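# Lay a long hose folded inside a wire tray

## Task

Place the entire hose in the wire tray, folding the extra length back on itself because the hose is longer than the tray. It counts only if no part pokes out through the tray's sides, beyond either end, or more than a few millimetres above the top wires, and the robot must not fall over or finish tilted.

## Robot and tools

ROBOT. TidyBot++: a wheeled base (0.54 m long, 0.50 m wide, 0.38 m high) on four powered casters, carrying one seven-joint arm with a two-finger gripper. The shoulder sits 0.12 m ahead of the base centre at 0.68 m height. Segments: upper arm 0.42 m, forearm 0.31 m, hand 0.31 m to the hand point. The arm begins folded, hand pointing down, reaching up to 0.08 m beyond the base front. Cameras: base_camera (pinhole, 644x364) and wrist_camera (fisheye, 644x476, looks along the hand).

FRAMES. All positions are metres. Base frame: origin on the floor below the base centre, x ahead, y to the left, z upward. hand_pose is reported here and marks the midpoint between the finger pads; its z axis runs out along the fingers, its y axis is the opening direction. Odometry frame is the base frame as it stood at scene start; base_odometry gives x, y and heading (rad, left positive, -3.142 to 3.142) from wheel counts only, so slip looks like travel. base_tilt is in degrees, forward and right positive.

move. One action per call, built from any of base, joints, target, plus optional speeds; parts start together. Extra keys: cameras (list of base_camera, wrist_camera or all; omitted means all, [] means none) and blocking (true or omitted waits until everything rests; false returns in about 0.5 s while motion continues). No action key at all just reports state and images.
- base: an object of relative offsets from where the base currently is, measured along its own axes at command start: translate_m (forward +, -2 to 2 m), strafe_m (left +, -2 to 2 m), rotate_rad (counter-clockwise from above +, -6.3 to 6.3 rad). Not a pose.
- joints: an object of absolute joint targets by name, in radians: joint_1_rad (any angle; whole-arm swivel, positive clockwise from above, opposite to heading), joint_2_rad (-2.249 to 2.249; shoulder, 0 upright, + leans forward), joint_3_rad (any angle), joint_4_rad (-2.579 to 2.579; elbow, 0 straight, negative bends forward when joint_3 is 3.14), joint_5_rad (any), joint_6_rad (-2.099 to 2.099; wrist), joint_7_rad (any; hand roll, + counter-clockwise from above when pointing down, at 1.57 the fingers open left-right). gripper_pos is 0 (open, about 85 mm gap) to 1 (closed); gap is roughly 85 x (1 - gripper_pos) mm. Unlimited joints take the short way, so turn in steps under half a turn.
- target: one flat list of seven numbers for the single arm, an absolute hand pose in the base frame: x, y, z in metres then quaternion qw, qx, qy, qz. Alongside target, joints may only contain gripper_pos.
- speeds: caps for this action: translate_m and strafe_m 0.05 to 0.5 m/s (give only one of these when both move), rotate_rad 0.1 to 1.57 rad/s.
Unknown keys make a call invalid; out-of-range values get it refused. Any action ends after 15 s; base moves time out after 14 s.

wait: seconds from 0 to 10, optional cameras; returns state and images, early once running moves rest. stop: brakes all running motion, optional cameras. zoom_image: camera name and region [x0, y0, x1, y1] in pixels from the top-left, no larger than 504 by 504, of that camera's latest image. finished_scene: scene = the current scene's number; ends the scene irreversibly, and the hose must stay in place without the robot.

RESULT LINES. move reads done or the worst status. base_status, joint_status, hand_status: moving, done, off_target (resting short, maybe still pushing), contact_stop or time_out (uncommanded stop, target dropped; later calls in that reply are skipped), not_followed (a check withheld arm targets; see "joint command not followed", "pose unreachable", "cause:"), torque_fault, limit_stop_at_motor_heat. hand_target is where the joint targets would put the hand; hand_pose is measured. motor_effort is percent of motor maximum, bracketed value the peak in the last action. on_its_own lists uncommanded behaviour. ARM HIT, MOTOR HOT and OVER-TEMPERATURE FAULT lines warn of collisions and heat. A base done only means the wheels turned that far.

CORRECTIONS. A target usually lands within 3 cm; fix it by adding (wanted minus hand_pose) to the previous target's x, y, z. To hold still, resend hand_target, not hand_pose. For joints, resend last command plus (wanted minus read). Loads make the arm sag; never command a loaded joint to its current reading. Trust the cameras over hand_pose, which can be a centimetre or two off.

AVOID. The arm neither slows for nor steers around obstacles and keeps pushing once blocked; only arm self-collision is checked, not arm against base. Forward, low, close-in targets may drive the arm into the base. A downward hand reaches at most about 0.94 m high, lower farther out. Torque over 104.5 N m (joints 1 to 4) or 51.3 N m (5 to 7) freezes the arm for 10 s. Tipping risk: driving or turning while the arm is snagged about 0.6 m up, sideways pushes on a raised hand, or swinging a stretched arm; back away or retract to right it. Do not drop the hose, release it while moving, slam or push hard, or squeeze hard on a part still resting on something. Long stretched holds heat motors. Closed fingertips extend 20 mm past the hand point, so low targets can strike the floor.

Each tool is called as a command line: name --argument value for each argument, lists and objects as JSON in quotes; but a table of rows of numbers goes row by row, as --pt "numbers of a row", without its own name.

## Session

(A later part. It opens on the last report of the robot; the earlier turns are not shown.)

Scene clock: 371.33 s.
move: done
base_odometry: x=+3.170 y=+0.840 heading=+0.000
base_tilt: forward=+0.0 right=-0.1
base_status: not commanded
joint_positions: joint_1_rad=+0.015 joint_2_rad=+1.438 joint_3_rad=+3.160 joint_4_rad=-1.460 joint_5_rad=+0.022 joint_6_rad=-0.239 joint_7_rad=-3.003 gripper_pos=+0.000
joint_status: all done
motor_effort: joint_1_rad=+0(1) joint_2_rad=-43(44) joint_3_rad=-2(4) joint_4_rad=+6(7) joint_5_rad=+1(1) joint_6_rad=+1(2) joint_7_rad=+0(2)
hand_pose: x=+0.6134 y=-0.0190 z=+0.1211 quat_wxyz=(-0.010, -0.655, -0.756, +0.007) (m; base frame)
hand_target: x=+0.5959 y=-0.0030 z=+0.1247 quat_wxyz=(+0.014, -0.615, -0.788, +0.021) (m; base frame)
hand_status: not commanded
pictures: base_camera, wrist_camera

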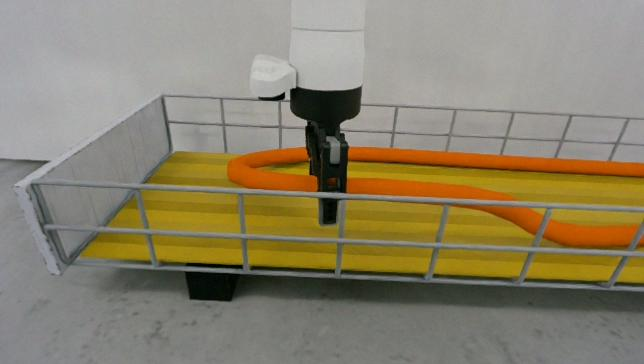

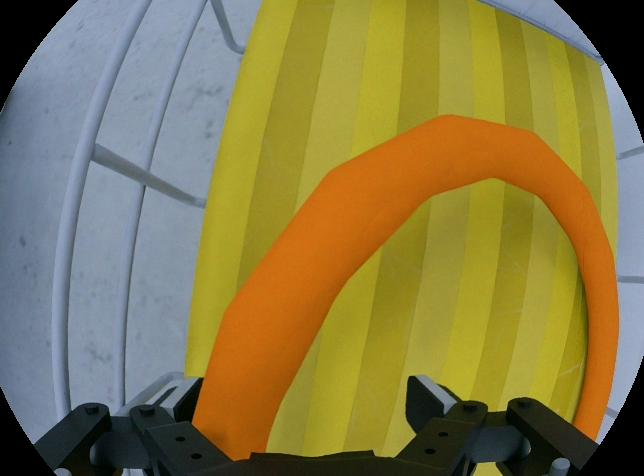

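move --joints '{"joint_2_rad": 1.53, "joint_4_rad": -1.43, "joint_6_rad": -0.10}' --cameras '[]'

move --joints '{"gripper_pos": 0.5}' --cameras '["wrist_camera", "base_camera"]'

Scene clock: 374.60 s.
move: done
base_odometry: x=+3.170 y=+0.840 heading=+0.000
base_tilt: forward=-0.1 right=-0.1
base_status: not commanded
joint_positions: joint_1_rad=+0.011 joint_2_rad=+1.503 joint_3_rad=+3.159 joint_4_rad=-1.444 joint_5_rad=+0.022 joint_6_rad=-0.153 joint_7_rad=-3.002 gripper_pos=+0.000
joint_status: all done
motor_effort: joint_1_rad=+1(1) joint_2_rad=-40(43) joint_3_rad=-1(2) joint_4_rad=+4(7) joint_5_rad=+1(1) joint_6_rad=+0(2) joint_7_rad=+0(1)
hand_pose: x=+0.6122 y=-0.0156 z=+0.0908 quat_wxyz=(-0.022, -0.652, -0.758, -0.005) (m; base frame)
hand_target: x=+0.6216 y=+0.0005 z=+0.0795 quat_wxyz=(-0.034, -0.614, -0.788, -0.023) (m; base frame)
hand_status: not commanded
pictures: none
No camera images: "cameras" was empty.

Scene clock: 375.43 s.
move: done
base_odometry: x=+3.170 y=+0.840 heading=+0.000
base_tilt: forward=-0.1 right=-0.1
base_status: not commanded
joint_positions: joint_1_rad=+0.011 joint_2_rad=+1.504 joint_3_rad=+3.159 joint_4_rad=-1.450 joint_5_rad=+0.022 joint_6_rad=-0.153 joint_7_rad=-3.002 gripper_pos=+0.499
joint_status: all done
motor_effort: joint_1_rad=-1(2) joint_2_rad=-36(44) joint_3_rad=-3(4) joint_4_rad=+7(11) joint_5_rad=+1(1) joint_6_rad=+4(8) joint_7_rad=+0(1)
hand_pose: x=+0.6081 y=-0.0155 z=+0.0899 quat_wxyz=(-0.020, -0.652, -0.758, -0.003) (m; base frame)
hand_target: x=+0.6216 y=+0.0005 z=+0.0795 quat_wxyz=(-0.034, -0.614, -0.788, -0.023) (m; base frame)
hand_status: not commanded
pictures: base_camera, wrist_camera

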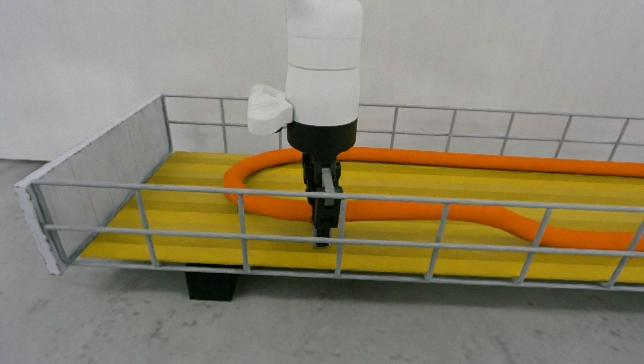

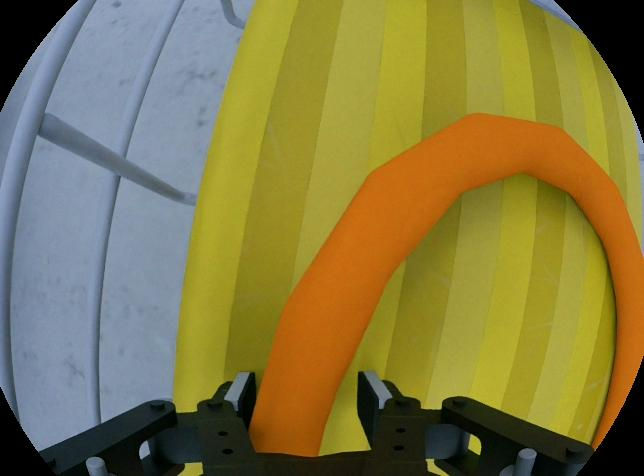

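move --base '{"translate_m": 0.02, "strafe_m": 0.06}' --speeds '{"strafe_m": 0.1}' --joints '{"joint_7_rad": 2.58}' --cameras '["wrist_camera", "base_camera"]'

Scene clock: 377.07 s.
move: done
base_odometry: x=+3.190 y=+0.900 heading=+0.000
base_tilt: forward=-0.1 right=-0.1
base_status: done
joint_positions: joint_1_rad=+0.045 joint_2_rad=+1.502 joint_3_rad=+3.209 joint_4_rad=-1.477 joint_5_rad=+0.022 joint_6_rad=-0.153 joint_7_rad=-3.649 gripper_pos=+0.499
joint_status: all done
motor_effort: joint_1_rad=-8(9) joint_2_rad=-34(39) joint_3_rad=-13(16) joint_4_rad=+15(17) joint_5_rad=-2(3) joint_6_rad=+11(12) joint_7_rad=-2(2)
hand_pose: x=+0.5903 y=-0.0627 z=+0.0900 quat_wxyz=(-0.032, -0.868, -0.495, +0.015) (m; base frame)
hand_target: x=+0.6216 y=+0.0005 z=+0.0795 quat_wxyz=(-0.023, -0.860, -0.509, -0.034) (m; base frame)
hand_status: not commanded
pictures: base_camera, wrist_camera

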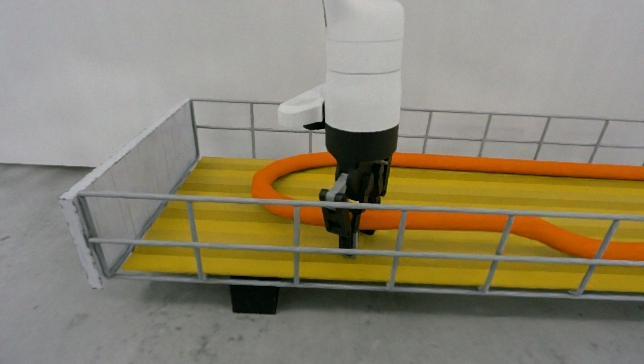

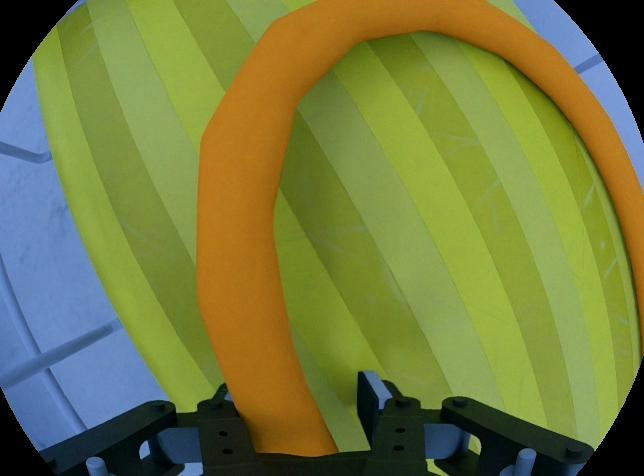

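move --base '{"strafe_m": 0.04, "translate_m": 0.03}' --speeds '{"strafe_m": 0.1}' --joints '{"joint_1_rad": 0.0, "joint_2_rad": 1.50, "joint_4_rad": -1.47, "joint_6_rad": -0.16, "joint_7_rad": 2.3}' --cameras '["wrist_camera", "base_camera"]'

Scene clock: 378.50 s.
move: off_target
base_odometry: x=+3.219 y=+0.940 heading=+0.000
base_tilt: forward=-0.1 right=-0.1
base_status: done
joint_positions: joint_1_rad=+0.037 joint_2_rad=+1.499 joint_3_rad=+3.199 joint_4_rad=-1.516 joint_5_rad=+0.022 joint_6_rad=-0.161 joint_7_rad=-3.941 gripper_pos=+0.499
joint_status: joint_4_rad off_target (ended at -1.516, target -1.470); the others done
motor_effort: joint_1_rad=-5(11) joint_2_rad=-39(41) joint_3_rad=-8(15) joint_4_rad=+14(16) joint_5_rad=+0(2) joint_6_rad=+8(12) joint_7_rad=+0(2)
hand_pose: x=+0.5658 y=-0.0521 z=+0.0894 quat_wxyz=(-0.021, -0.930, -0.366, +0.028) (m; base frame)
hand_target: x=+0.5961 y=-0.0006 z=+0.0906 quat_wxyz=(-0.006, -0.923, -0.384, -0.004) (m; base frame)
hand_status: not commanded
pictures: base_camera, wrist_camera

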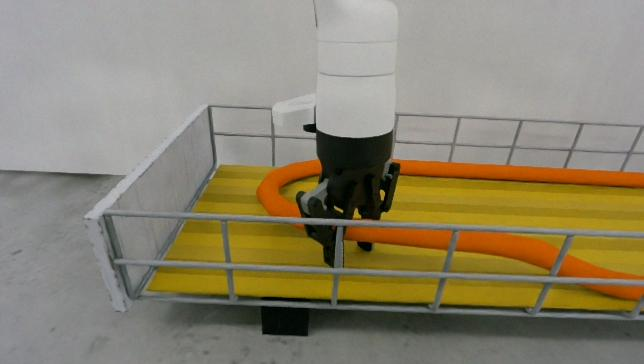

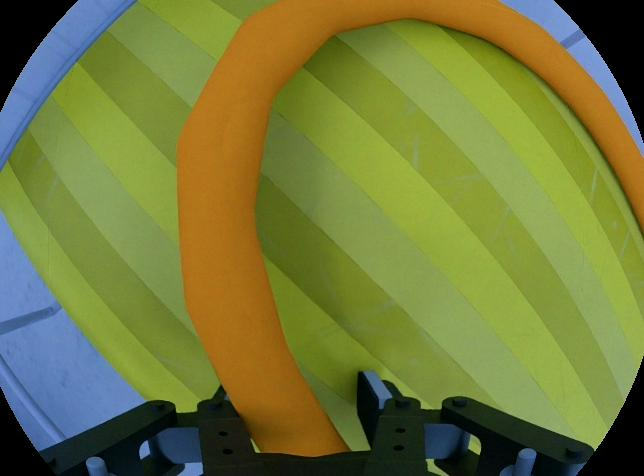

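move --base '{"strafe_m": 0.09, "translate_m": 0.022}' --speeds '{"strafe_m": 0.12}' --cameras '["wrist_camera", "base_camera"]'

Scene clock: 380.27 s.
move: done
base_odometry: x=+3.241 y=+1.030 heading=+0.000
base_tilt: forward=+0.0 right=-0.1
base_status: done
joint_positions: joint_1_rad=+0.027 joint_2_rad=+1.499 joint_3_rad=+3.196 joint_4_rad=-1.517 joint_5_rad=+0.022 joint_6_rad=-0.161 joint_7_rad=-3.941 gripper_pos=+0.499
joint_status: not commanded
motor_effort: joint_1_rad=-4(8) joint_2_rad=-40(42) joint_3_rad=-7(10) joint_4_rad=+13(15) joint_5_rad=+0(1) joint_6_rad=+8(10) joint_7_rad=-1(1)
hand_pose: x=+0.5659 y=-0.0462 z=+0.0894 quat_wxyz=(-0.020, -0.928, -0.371, +0.028) (m; base frame)
hand_target: x=+0.5961 y=-0.0006 z=+0.0906 quat_wxyz=(-0.006, -0.923, -0.384, -0.004) (m; base frame)
hand_status: not commanded
pictures: base_camera, wrist_camera

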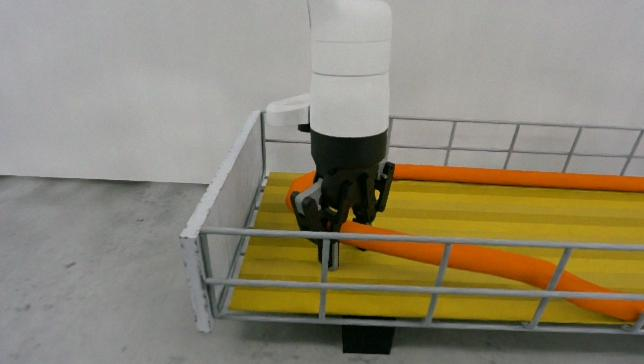

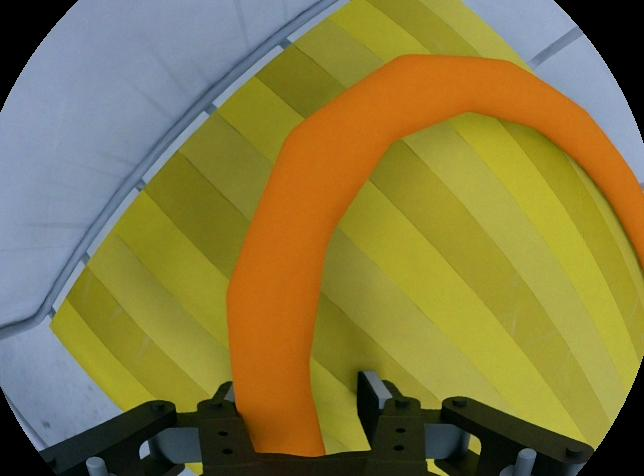

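move --base '{"strafe_m": 0.045, "translate_m": 0.065}' --speeds '{"strafe_m": 0.12}' --joints '{"joint_7_rad": 1.80}' --cameras '["wrist_camera", "base_camera"]'

Scene clock: 382.00 s.
move: done
base_odometry: x=+3.306 y=+1.075 heading=+0.000
base_tilt: forward=+0.0 right=-0.1
base_status: done
joint_positions: joint_1_rad=+0.023 joint_2_rad=+1.501 joint_3_rad=+3.188 joint_4_rad=-1.553 joint_5_rad=+0.022 joint_6_rad=-0.197 joint_7_rad=-4.427 gripper_pos=+0.500
joint_status: all done
motor_effort: joint_1_rad=-3(6) joint_2_rad=-41(45) joint_3_rad=-6(9) joint_4_rad=+17(22) joint_5_rad=-1(1) joint_6_rad=+12(16) joint_7_rad=-1(2)
hand_pose: x=+0.5319 y=-0.0381 z=+0.0888 quat_wxyz=(-0.016, -0.989, -0.139, +0.058) (m; base frame)
hand_target: x=+0.5961 y=-0.0006 z=+0.0906 quat_wxyz=(-0.005, -0.990, -0.144, -0.005) (m; base frame)
hand_status: not commanded
pictures: base_camera, wrist_camera

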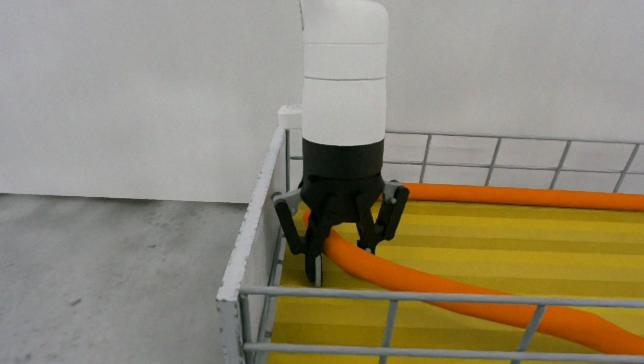

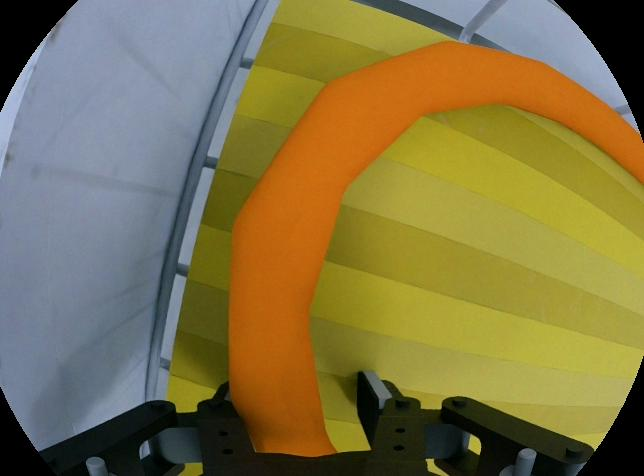

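move --joints '{"gripper_pos": 0.15}' --cameras '["wrist_camera", "base_camera"]'

Scene clock: 383.00 s.
move: done
base_odometry: x=+3.306 y=+1.075 heading=+0.000
base_tilt: forward=+0.0 right=-0.1
base_status: not commanded
joint_positions: joint_1_rad=+0.025 joint_2_rad=+1.488 joint_3_rad=+3.179 joint_4_rad=-1.483 joint_5_rad=+0.022 joint_6_rad=-0.177 joint_7_rad=-4.429 gripper_pos=+0.150
joint_status: all done
on_its_own: joint_4_rad moved +0.070 to your old target -1.470
motor_effort: joint_1_rad=-4(8) joint_2_rad=-41(45) joint_3_rad=-6(12) joint_4_rad=+5(16) joint_5_rad=+0(2) joint_6_rad=+1(11) joint_7_rad=-1(1)
hand_pose: x=+0.5890 y=-0.0349 z=+0.0955 quat_wxyz=(-0.020, -0.990, -0.138, +0.006) (m; base frame)
hand_target: x=+0.5961 y=-0.0006 z=+0.0906 quat_wxyz=(-0.005, -0.990, -0.144, -0.005) (m; base frame)
hand_status: not commanded
pictures: base_camera, wrist_camera

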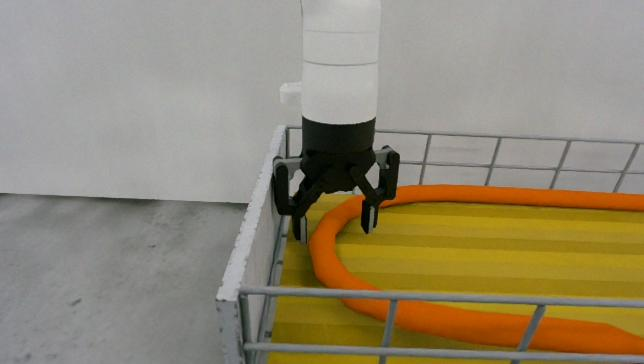

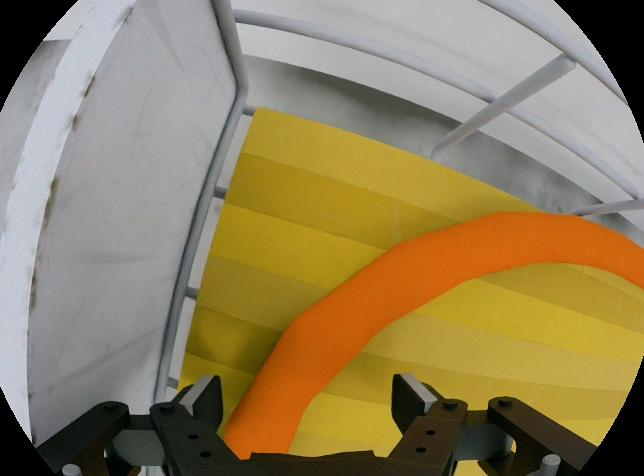

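move --joints '{"joint_2_rad": 1.38, "joint_4_rad": -1.55, "joint_6_rad": -0.26}' --cameras '["wrist_camera", "base_camera"]'

Scene clock: 384.43 s.
move: done
base_odometry: x=+3.306 y=+1.075 heading=+0.000
base_tilt: forward=+0.0 right=-0.1
base_status: not commanded
joint_positions: joint_1_rad=+0.011 joint_2_rad=+1.367 joint_3_rad=+3.157 joint_4_rad=-1.529 joint_5_rad=+0.022 joint_6_rad=-0.198 joint_7_rad=-4.430 gripper_pos=+0.150
joint_status: all done
motor_effort: joint_1_rad=-1(4) joint_2_rad=-40(45) joint_3_rad=-2(8) joint_4_rad=+5(6) joint_5_rad=+1(1) joint_6_rad=+1(2) joint_7_rad=+0(1)
hand_pose: x=+0.6226 y=-0.0153 z=+0.1511 quat_wxyz=(-0.014, -0.989, -0.145, -0.022) (m; base frame)
hand_target: x=+0.5832 y=-0.0025 z=+0.1434 quat_wxyz=(-0.003, -0.989, -0.143, +0.025) (m; base frame)
hand_status: not commanded
pictures: base_camera, wrist_camera

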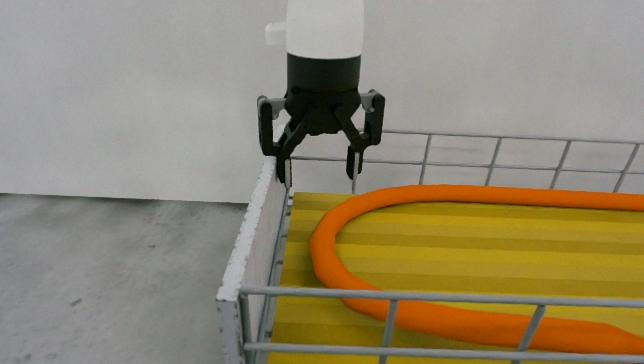

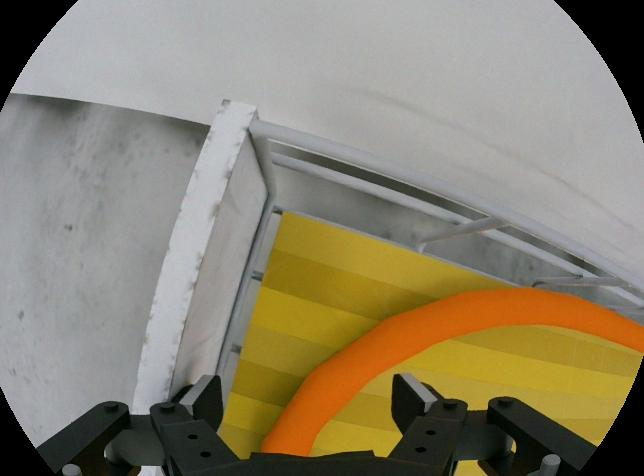

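move --joints '{"joint_2_rad": 0.86, "joint_4_rad": -1.89, "joint_6_rad": -0.40}' --cameras '["wrist_camera"]'

move --base '{"translate_m": -0.3, "strafe_m": -0.7}' --joints '{"joint_1_rad": 0.0, "joint_2_rad": 0.3, "joint_4_rad": -2.0, "joint_6_rad": -0.55, "joint_7_rad": 1.57}' --cameras '["wrist_camera", "base_camera"]'

Scene clock: 386.43 s.
move: done
base_odometry: x=+3.306 y=+1.075 heading=+0.000
base_tilt: forward=+0.0 right=-0.1
base_status: not commanded
joint_positions: joint_1_rad=+0.010 joint_2_rad=+0.861 joint_3_rad=+3.157 joint_4_rad=-1.868 joint_5_rad=+0.022 joint_6_rad=-0.323 joint_7_rad=-4.430 gripper_pos=+0.150
joint_status: all done
motor_effort: joint_1_rad=+1(2) joint_2_rad=-35(44) joint_3_rad=+0(4) joint_4_rad=+9(9) joint_5_rad=+1(1) joint_6_rad=+1(2) joint_7_rad=+0(1)
hand_pose: x=+0.5924 y=-0.0140 z=+0.3579 quat_wxyz=(-0.016, -0.989, -0.141, -0.043) (m; base frame)
hand_target: x=+0.5554 y=-0.0051 z=+0.3546 quat_wxyz=(-0.010, -0.990, -0.142, +0.005) (m; base frame)
hand_status: not commanded
pictures: wrist_camera

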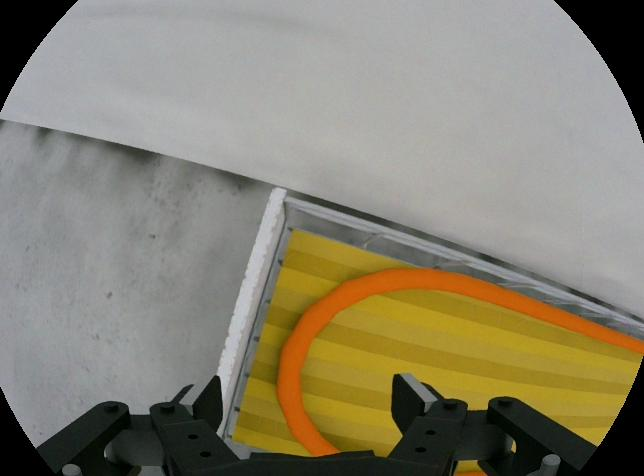

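Scene clock: 389.20 s.
move: done
base_odometry: x=+3.007 y=+0.375 heading=+0.001
base_tilt: forward=+0.0 right=-0.1
base_status: done
joint_positions: joint_1_rad=+0.002 joint_2_rad=+0.301 joint_3_rad=+3.153 joint_4_rad=-1.982 joint_5_rad=+0.022 joint_6_rad=-0.474 joint_7_rad=-4.659 gripper_pos=+0.150
joint_status: all done
motor_effort: joint_1_rad=+1(4) joint_2_rad=-26(39) joint_3_rad=+0(2) joint_4_rad=+16(17) joint_5_rad=+1(1) joint_6_rad=+3(5) joint_7_rad=-1(1)
hand_pose: x=+0.5983 y=-0.0079 z=+0.5895 quat_wxyz=(-0.015, -0.981, -0.029, -0.190) (m; base frame)
hand_target: x=+0.5674 y=-0.0077 z=+0.5764 quat_wxyz=(-0.019, -0.989, -0.023, -0.145) (m; base frame)
hand_status: not commanded
pictures: base_camera, wrist_camera

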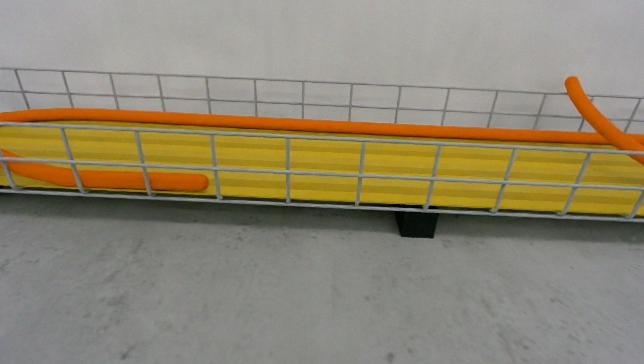

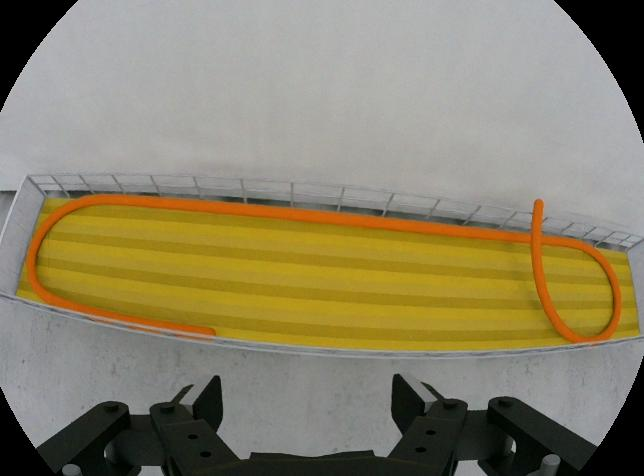

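move --base '{"translate_m": 0.243, "strafe_m": -0.53}' --joints '{"joint_1_rad": 0.0, "joint_2_rad": 1.05, "joint_4_rad": -1.70, "joint_6_rad": -0.33, "joint_7_rad": 1.83, "gripper_pos": 0.1}' --cameras '["wrist_camera", "base_camera"]'

Scene clock: 392.97 s.
move: done
base_odometry: x=+3.250 y=-0.155 heading=+0.000
base_tilt: forward=+0.0 right=-0.1
base_status: done
joint_positions: joint_1_rad=+0.006 joint_2_rad=+1.031 joint_3_rad=+3.151 joint_4_rad=-1.728 joint_5_rad=+0.022 joint_6_rad=-0.405 joint_7_rad=-4.507 gripper_pos=+0.100
joint_status: all done
motor_effort: joint_1_rad=+1(3) joint_2_rad=-39(41) joint_3_rad=-1(2) joint_4_rad=+7(17) joint_5_rad=+1(1) joint_6_rad=+0(5) joint_7_rad=+0(1)
hand_pose: x=+0.5904 y=-0.0095 z=+0.2951 quat_wxyz=(-0.007, -0.994, -0.107, +0.012) (m; base frame)
hand_target: x=+0.6233 y=-0.0038 z=+0.2900 quat_wxyz=(-0.014, -0.987, -0.157, -0.029) (m; base frame)
hand_status: not commanded
pictures: base_camera, wrist_camera

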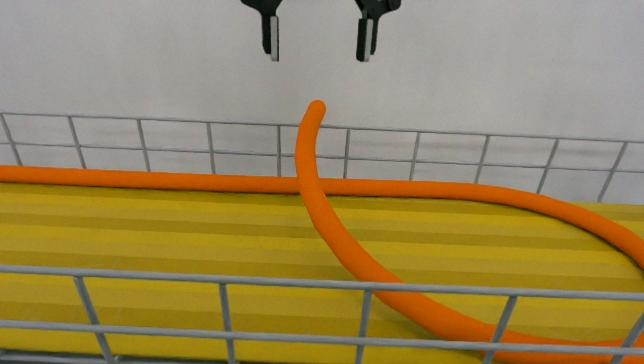

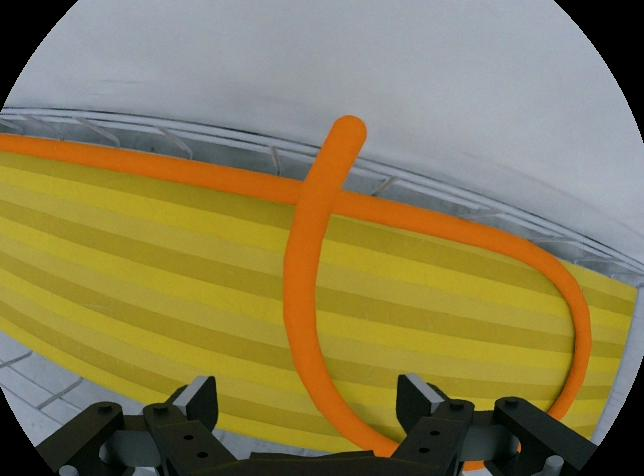

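move --base '{"translate_m": 0.03, "strafe_m": 0.02}' --joints '{"joint_2_rad": 1.47, "joint_4_rad": -1.485, "joint_6_rad": -0.105}' --cameras '["wrist_camera", "base_camera"]'

Scene clock: 395.13 s.
move: done
base_odometry: x=+3.280 y=-0.135 heading=+0.000
base_tilt: forward=+0.0 right=-0.1
base_status: done
joint_positions: joint_1_rad=+0.000 joint_2_rad=+1.456 joint_3_rad=+3.151 joint_4_rad=-1.518 joint_5_rad=+0.022 joint_6_rad=-0.188 joint_7_rad=-4.507 gripper_pos=+0.100
joint_status: all done
motor_effort: joint_1_rad=+1(3) joint_2_rad=-41(44) joint_3_rad=-1(2) joint_4_rad=+4(9) joint_5_rad=+1(1) joint_6_rad=+1(2) joint_7_rad=+0(1)
hand_pose: x=+0.5827 y=-0.0056 z=+0.1086 quat_wxyz=(-0.005, -0.994, -0.113, +0.011) (m; base frame)
hand_target: x=+0.6213 y=+0.0004 z=+0.1050 quat_wxyz=(-0.009, -0.987, -0.159, -0.040) (m; base frame)
hand_status: not commanded
pictures: base_camera, wrist_camera

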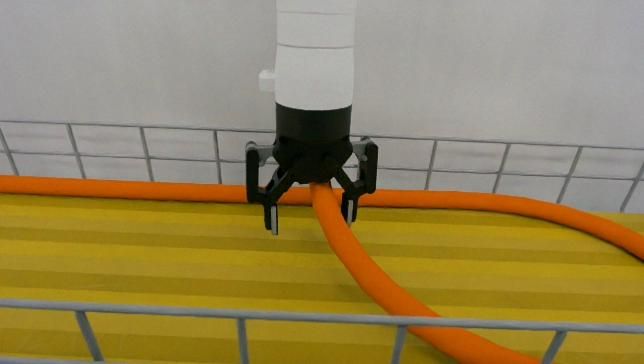

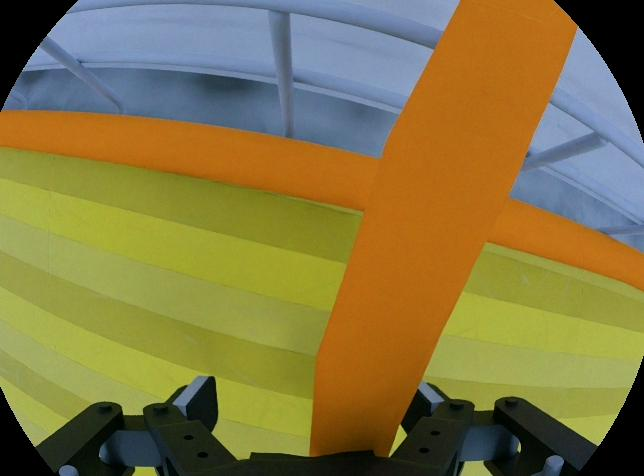

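move --joints '{"gripper_pos": 0.8}' --cameras '[]'

move --joints '{"joint_2_rad": 1.18, "joint_4_rad": -1.66, "joint_6_rad": -0.35}' --cameras '["wrist_camera", "base_camera"]'

Scene clock: 396.30 s.
move: off_target
base_odometry: x=+3.280 y=-0.135 heading=+0.000
base_tilt: forward=+0.0 right=-0.1
base_status: not commanded
joint_positions: joint_1_rad=+0.000 joint_2_rad=+1.456 joint_3_rad=+3.151 joint_4_rad=-1.517 joint_5_rad=+0.022 joint_6_rad=-0.185 joint_7_rad=-4.506 gripper_pos=+0.727
joint_status: gripper_pos off_target (ended at +0.727, target +0.800)
motor_effort: joint_1_rad=+0(1) joint_2_rad=-40(42) joint_3_rad=-2(2) joint_4_rad=+5(5) joint_5_rad=+1(1) joint_6_rad=+1(1) joint_7_rad=-1(1)
hand_pose: x=+0.5845 y=-0.0056 z=+0.1086 quat_wxyz=(-0.006, -0.994, -0.113, +0.009) (m; base frame)
hand_target: x=+0.6213 y=+0.0004 z=+0.1050 quat_wxyz=(-0.009, -0.987, -0.159, -0.040) (m; base frame)
hand_status: not commanded
pictures: none
No camera images: "cameras" was empty.

Scene clock: 397.67 s.
move: done
base_odometry: x=+3.280 y=-0.135 heading=+0.000
base_tilt: forward=+0.0 right=-0.1
base_status: not commanded
joint_positions: joint_1_rad=+0.000 joint_2_rad=+1.190 joint_3_rad=+3.150 joint_4_rad=-1.643 joint_5_rad=+0.022 joint_6_rad=-0.279 joint_7_rad=-4.506 gripper_pos=+0.728
joint_status: all done
motor_effort: joint_1_rad=+1(2) joint_2_rad=-44(47) joint_3_rad=+1(3) joint_4_rad=+8(9) joint_5_rad=+2(2) joint_6_rad=+1(2) joint_7_rad=+0(1)
hand_pose: x=+0.6146 y=-0.0057 z=+0.2276 quat_wxyz=(-0.009, -0.994, -0.112, -0.014) (m; base frame)
hand_target: x=+0.5865 y=-0.0041 z=+0.2310 quat_wxyz=(-0.006, -0.987, -0.158, +0.025) (m; base frame)
hand_status: not commanded
pictures: base_camera, wrist_camera

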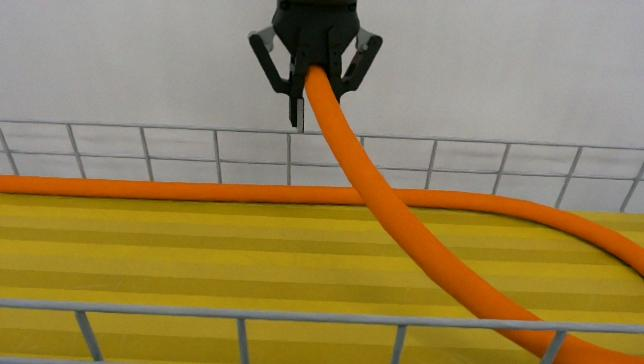

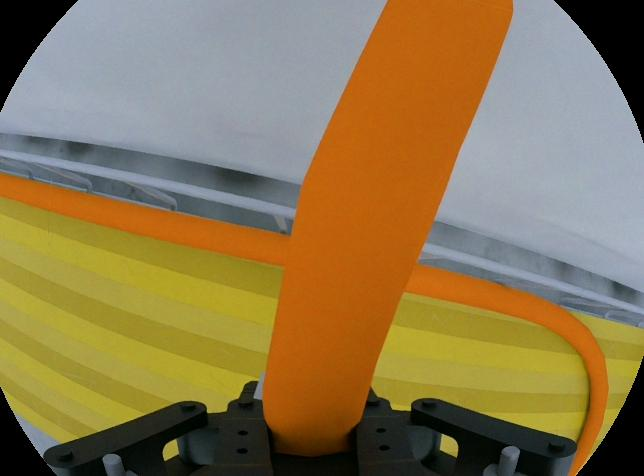

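move --base '{"translate_m": -0.07, "strafe_m": 0.09}' --joints '{"joint_7_rad": 3.40}' --cameras '["wrist_camera", "base_camera"]'

Scene clock: 400.03 s.
move: done
base_odometry: x=+3.210 y=-0.045 heading=+0.000
base_tilt: forward=+0.0 right=-0.1
base_status: done
joint_positions: joint_1_rad=-0.002 joint_2_rad=+1.189 joint_3_rad=+3.146 joint_4_rad=-1.673 joint_5_rad=+0.022 joint_6_rad=-0.312 joint_7_rad=-2.961 gripper_pos=+0.729
joint_status: all done
motor_effort: joint_1_rad=-1(3) joint_2_rad=-45(46) joint_3_rad=-1(2) joint_4_rad=+11(12) joint_5_rad=+5(5) joint_6_rad=+5(5) joint_7_rad=+4(5)
hand_pose: x=+0.5864 y=-0.0022 z=+0.2255 quat_wxyz=(+0.009, -0.632, -0.775, +0.014) (m; base frame)
hand_target: x=+0.5865 y=-0.0041 z=+0.2310 quat_wxyz=(+0.014, -0.587, -0.809, +0.022) (m; base frame)
hand_status: not commanded
pictures: base_camera, wrist_camera

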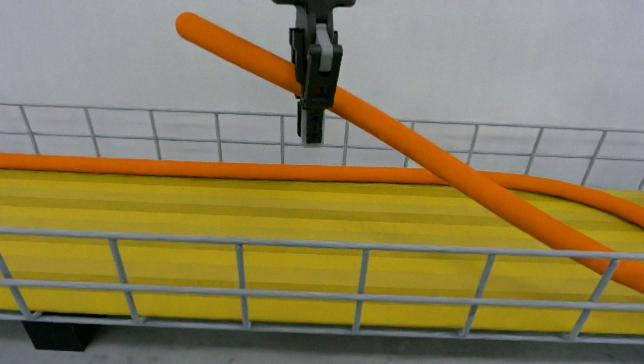

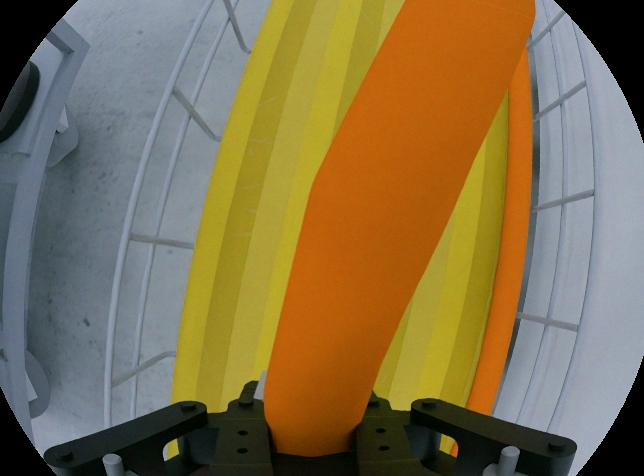

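move --joints '{"joint_2_rad": 1.55, "joint_4_rad": -1.415, "joint_6_rad": -0.095}' --cameras '["wrist_camera", "base_camera"]'

move --joints '{"gripper_pos": 0.45}' --cameras '["wrist_camera", "base_camera"]'

Scene clock: 404.13 s.
move: off_target
base_odometry: x=+3.210 y=-0.045 heading=+0.000
base_tilt: forward=-0.1 right=-0.1
base_status: not commanded
joint_positions: joint_1_rad=-0.001 joint_2_rad=+1.496 joint_3_rad=+3.145 joint_4_rad=-1.507 joint_5_rad=+0.022 joint_6_rad=-0.221 joint_7_rad=-2.960 gripper_pos=+0.730
joint_status: joint_2_rad off_target (ended at +1.496, target +1.550); joint_4_rad off_target (ended at -1.507, target -1.415); joint_6_rad off_target (ended at -0.221, target -0.095)
motor_effort: joint_1_rad=+0(2) joint_2_rad=-31(45) joint_3_rad=+1(2) joint_4_rad=+17(25) joint_5_rad=+5(5) joint_6_rad=+12(20) joint_7_rad=+4(4)
hand_pose: x=+0.5565 y=-0.0017 z=+0.0916 quat_wxyz=(+0.029, -0.631, -0.775, +0.029) (m; base frame)
hand_target: x=+0.6203 y=+0.0006 z=+0.0708 quat_wxyz=(-0.034, -0.586, -0.809, -0.022) (m; base frame)
hand_status: not commanded
pictures: base_camera, wrist_camera

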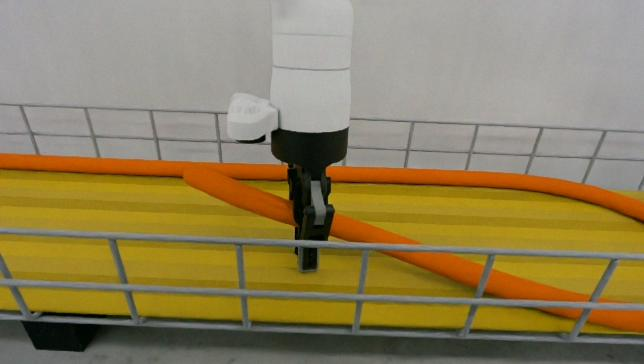

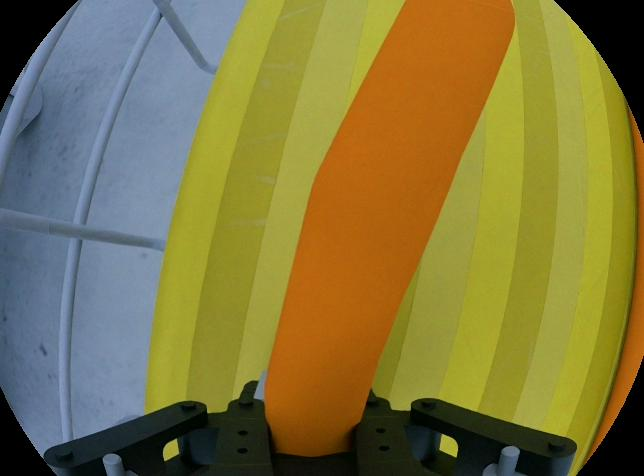

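Scene clock: 404.90 s.
move: done
base_odometry: x=+3.210 y=-0.045 heading=+0.000
base_tilt: forward=-0.1 right=-0.1
base_status: not commanded
joint_positions: joint_1_rad=+0.003 joint_2_rad=+1.499 joint_3_rad=+3.146 joint_4_rad=-1.518 joint_5_rad=+0.022 joint_6_rad=-0.220 joint_7_rad=-2.933 gripper_pos=+0.450
joint_status: all done
motor_effort: joint_1_rad=-1(3) joint_2_rad=-30(34) joint_3_rad=-2(5) joint_4_rad=+21(25) joint_5_rad=+1(5) joint_6_rad=+16(19) joint_7_rad=+0(4)
hand_pose: x=+0.5479 y=-0.0041 z=+0.0901 quat_wxyz=(+0.035, -0.622, -0.782, +0.033) (m; base frame)
hand_target: x=+0.6203 y=+0.0006 z=+0.0708 quat_wxyz=(-0.034, -0.586, -0.809, -0.022) (m; base frame)
hand_status: not commanded
pictures: base_camera, wrist_camera

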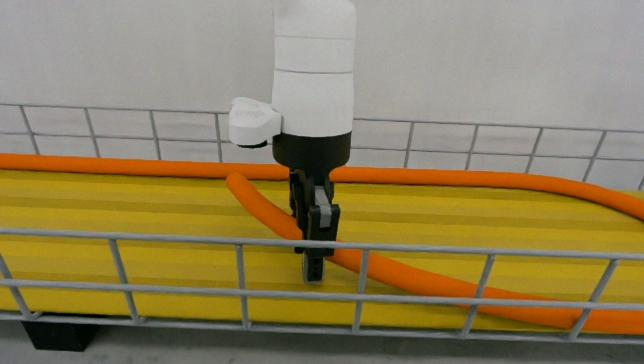

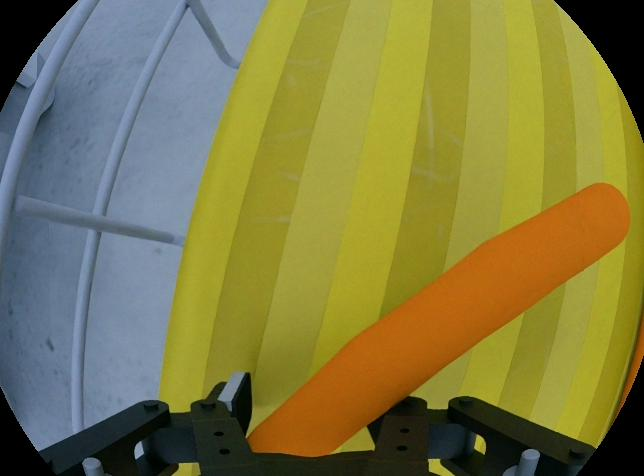

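move --joints '{"gripper_pos": 0.05}' --cameras '["wrist_camera", "base_camera"]'

Scene clock: 405.87 s.
move: done
base_odometry: x=+3.210 y=-0.045 heading=+0.000
base_tilt: forward=+0.0 right=-0.1
base_status: not commanded
joint_positions: joint_1_rad=+0.004 joint_2_rad=+1.523 joint_3_rad=+3.146 joint_4_rad=-1.449 joint_5_rad=+0.022 joint_6_rad=-0.159 joint_7_rad=-2.932 gripper_pos=+0.050
joint_status: all done
on_its_own: joint_4_rad moved +0.069 to your old target -1.415
motor_effort: joint_1_rad=-1(2) joint_2_rad=-39(40) joint_3_rad=-3(5) joint_4_rad=+6(22) joint_5_rad=+1(1) joint_6_rad=+2(17) joint_7_rad=+0(1)
hand_pose: x=+0.5956 y=-0.0045 z=+0.0806 quat_wxyz=(-0.007, -0.623, -0.783, +0.000) (m; base frame)
hand_target: x=+0.6203 y=+0.0006 z=+0.0708 quat_wxyz=(-0.034, -0.586, -0.809, -0.022) (m; base frame)
hand_status: not commanded
pictures: base_camera, wrist_camera

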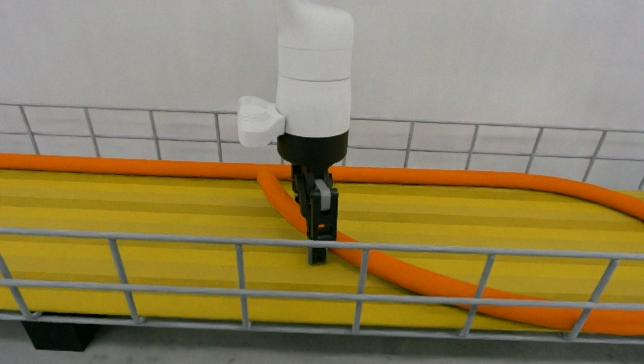

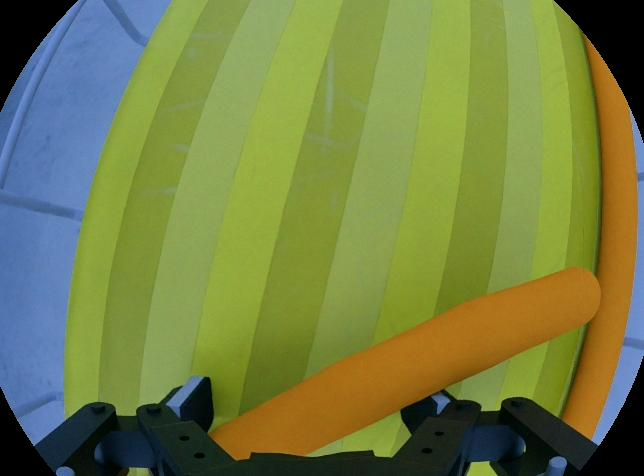

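move --joints '{"joint_2_rad": 1.40, "joint_4_rad": -1.54, "joint_6_rad": -0.25}' --cameras '["wrist_camera", "base_camera"]'

move --joints '{"joint_2_rad": 0.86, "joint_4_rad": -1.89, "joint_6_rad": -0.40, "joint_7_rad": 1.57}' --cameras '["wrist_camera", "base_camera"]'

Scene clock: 407.13 s.
move: done
base_odometry: x=+3.210 y=-0.045 heading=+0.000
base_tilt: forward=+0.0 right=-0.1
base_status: not commanded
joint_positions: joint_1_rad=+0.004 joint_2_rad=+1.404 joint_3_rad=+3.146 joint_4_rad=-1.524 joint_5_rad=+0.022 joint_6_rad=-0.193 joint_7_rad=-2.932 gripper_pos=+0.050
joint_status: all done
motor_effort: joint_1_rad=+0(2) joint_2_rad=-43(46) joint_3_rad=-1(4) joint_4_rad=+5(7) joint_5_rad=+2(2) joint_6_rad=+1(2) joint_7_rad=+1(1)
hand_pose: x=+0.6073 y=-0.0048 z=+0.1334 quat_wxyz=(-0.011, -0.623, -0.782, -0.003) (m; base frame)
hand_target: x=+0.5816 y=-0.0023 z=+0.1344 quat_wxyz=(+0.016, -0.586, -0.810, +0.019) (m; base frame)
hand_status: not commanded
pictures: base_camera, wrist_camera

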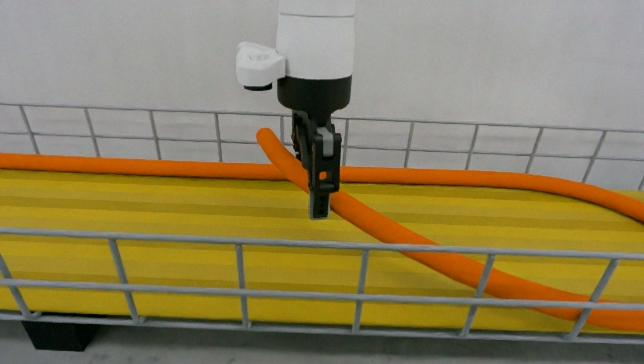

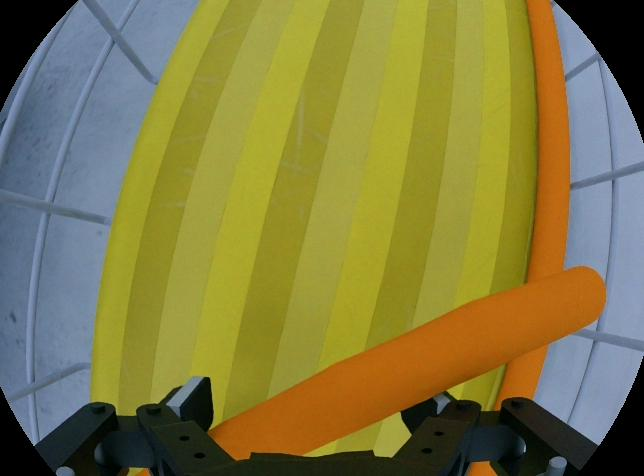

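Scene clock: 409.67 s.
move: done
base_odometry: x=+3.210 y=-0.045 heading=+0.000
base_tilt: forward=+0.0 right=-0.1
base_status: not commanded
joint_positions: joint_1_rad=+0.004 joint_2_rad=+0.855 joint_3_rad=+3.146 joint_4_rad=-1.866 joint_5_rad=+0.022 joint_6_rad=-0.322 joint_7_rad=-4.657 gripper_pos=+0.050
joint_status: all done
motor_effort: joint_1_rad=+1(1) joint_2_rad=-36(46) joint_3_rad=-1(3) joint_4_rad=+9(9) joint_5_rad=+1(2) joint_6_rad=+1(2) joint_7_rad=-1(1)
hand_pose: x=+0.5955 y=-0.0052 z=+0.3610 quat_wxyz=(-0.007, -0.998, -0.035, -0.049) (m; base frame)
hand_target: x=+0.5554 y=-0.0051 z=+0.3546 quat_wxyz=(-0.011, -1.000, -0.028, +0.004) (m; base frame)
hand_status: not commanded
pictures: base_camera, wrist_camera

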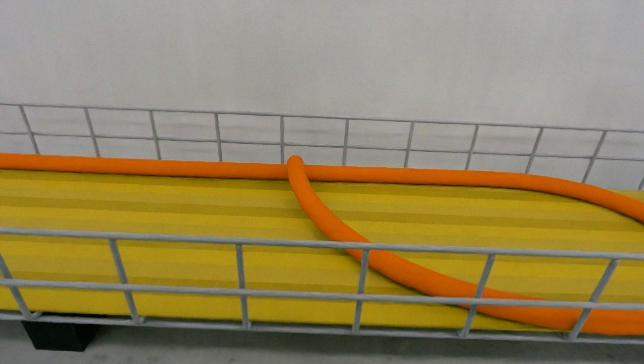

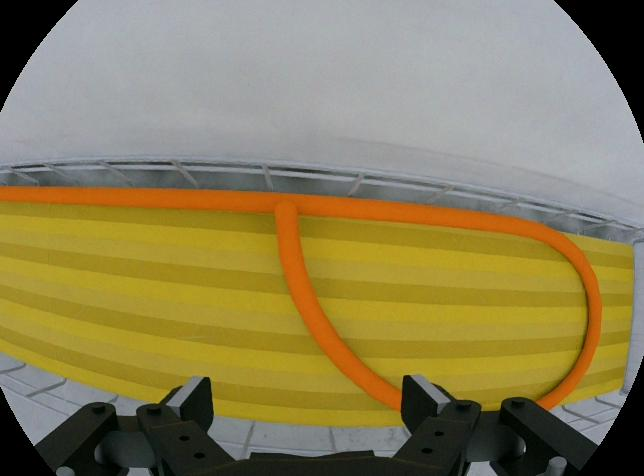

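move --base '{"translate_m": -0.2, "strafe_m": 0.25}' --joints '{"joint_1_rad": 0.0, "joint_2_rad": 0.3, "joint_4_rad": -2.0, "joint_6_rad": -0.55, "joint_7_rad": 1.57}' --cameras '["wrist_camera", "base_camera"]'

zoom_image --camera "wrist_camera" --region '[300, 150, 644, 400]'

zoom_image --camera "wrist_camera" --region '[0, 150, 344, 400]'

zoom_image --camera "base_camera" --region '[322, 60, 644, 260]'

zoom_image --camera "base_camera" --region '[0, 60, 322, 260]'

Scene clock: 412.10 s.
move: done
base_odometry: x=+3.010 y=+0.205 heading=+0.000
base_tilt: forward=+0.0 right=-0.1
base_status: done
joint_positions: joint_1_rad=-0.005 joint_2_rad=+0.299 joint_3_rad=+3.145 joint_4_rad=-1.982 joint_5_rad=+0.022 joint_6_rad=-0.473 joint_7_rad=-4.659 gripper_pos=+0.050
joint_status: all done
motor_effort: joint_1_rad=+1(4) joint_2_rad=-26(40) joint_3_rad=+0(3) joint_4_rad=+16(17) joint_5_rad=+1(1) joint_6_rad=+3(5) joint_7_rad=+0(1)
hand_pose: x=+0.5987 y=-0.0010 z=+0.5907 quat_wxyz=(-0.012, -0.981, -0.036, -0.192) (m; base frame)
hand_target: x=+0.5674 y=-0.0077 z=+0.5764 quat_wxyz=(-0.019, -0.989, -0.023, -0.145) (m; base frame)
hand_status: not commanded
pictures: base_camera, wrist_camera

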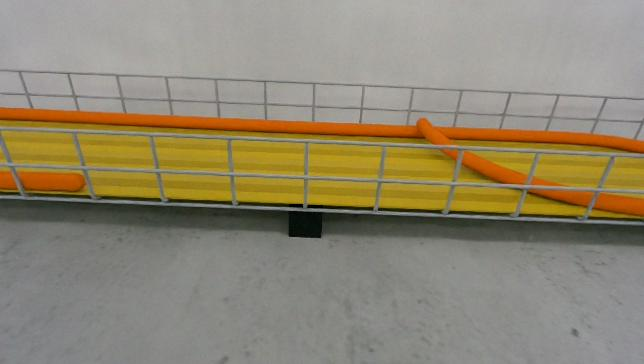

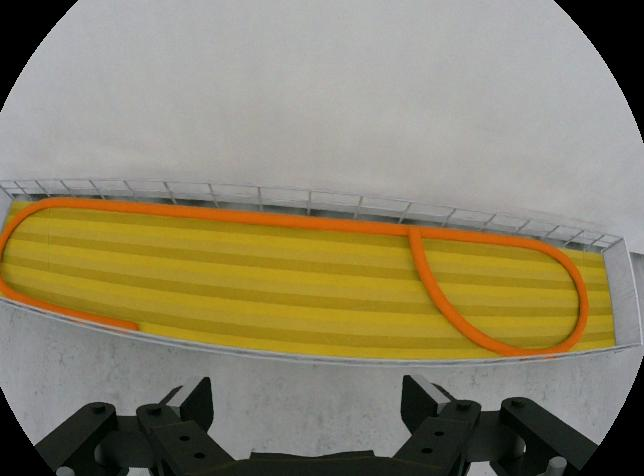

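Scaled by 1.465.

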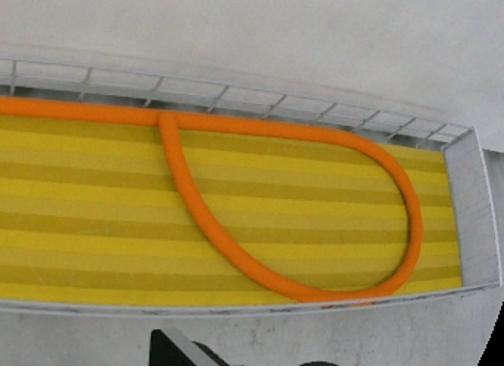

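Scaled by 1.465.

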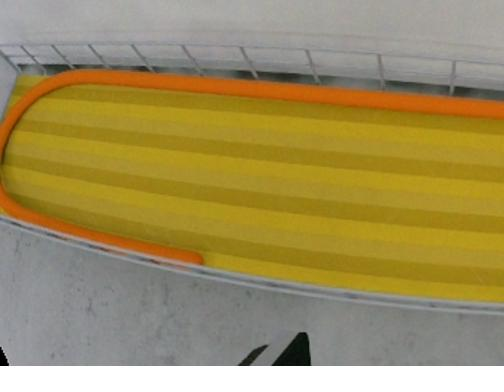

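Scaled by 1.565.

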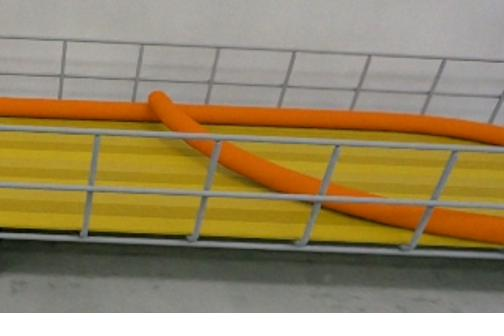

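Scaled by 1.565.

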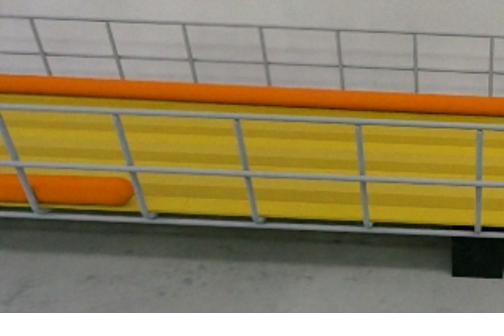

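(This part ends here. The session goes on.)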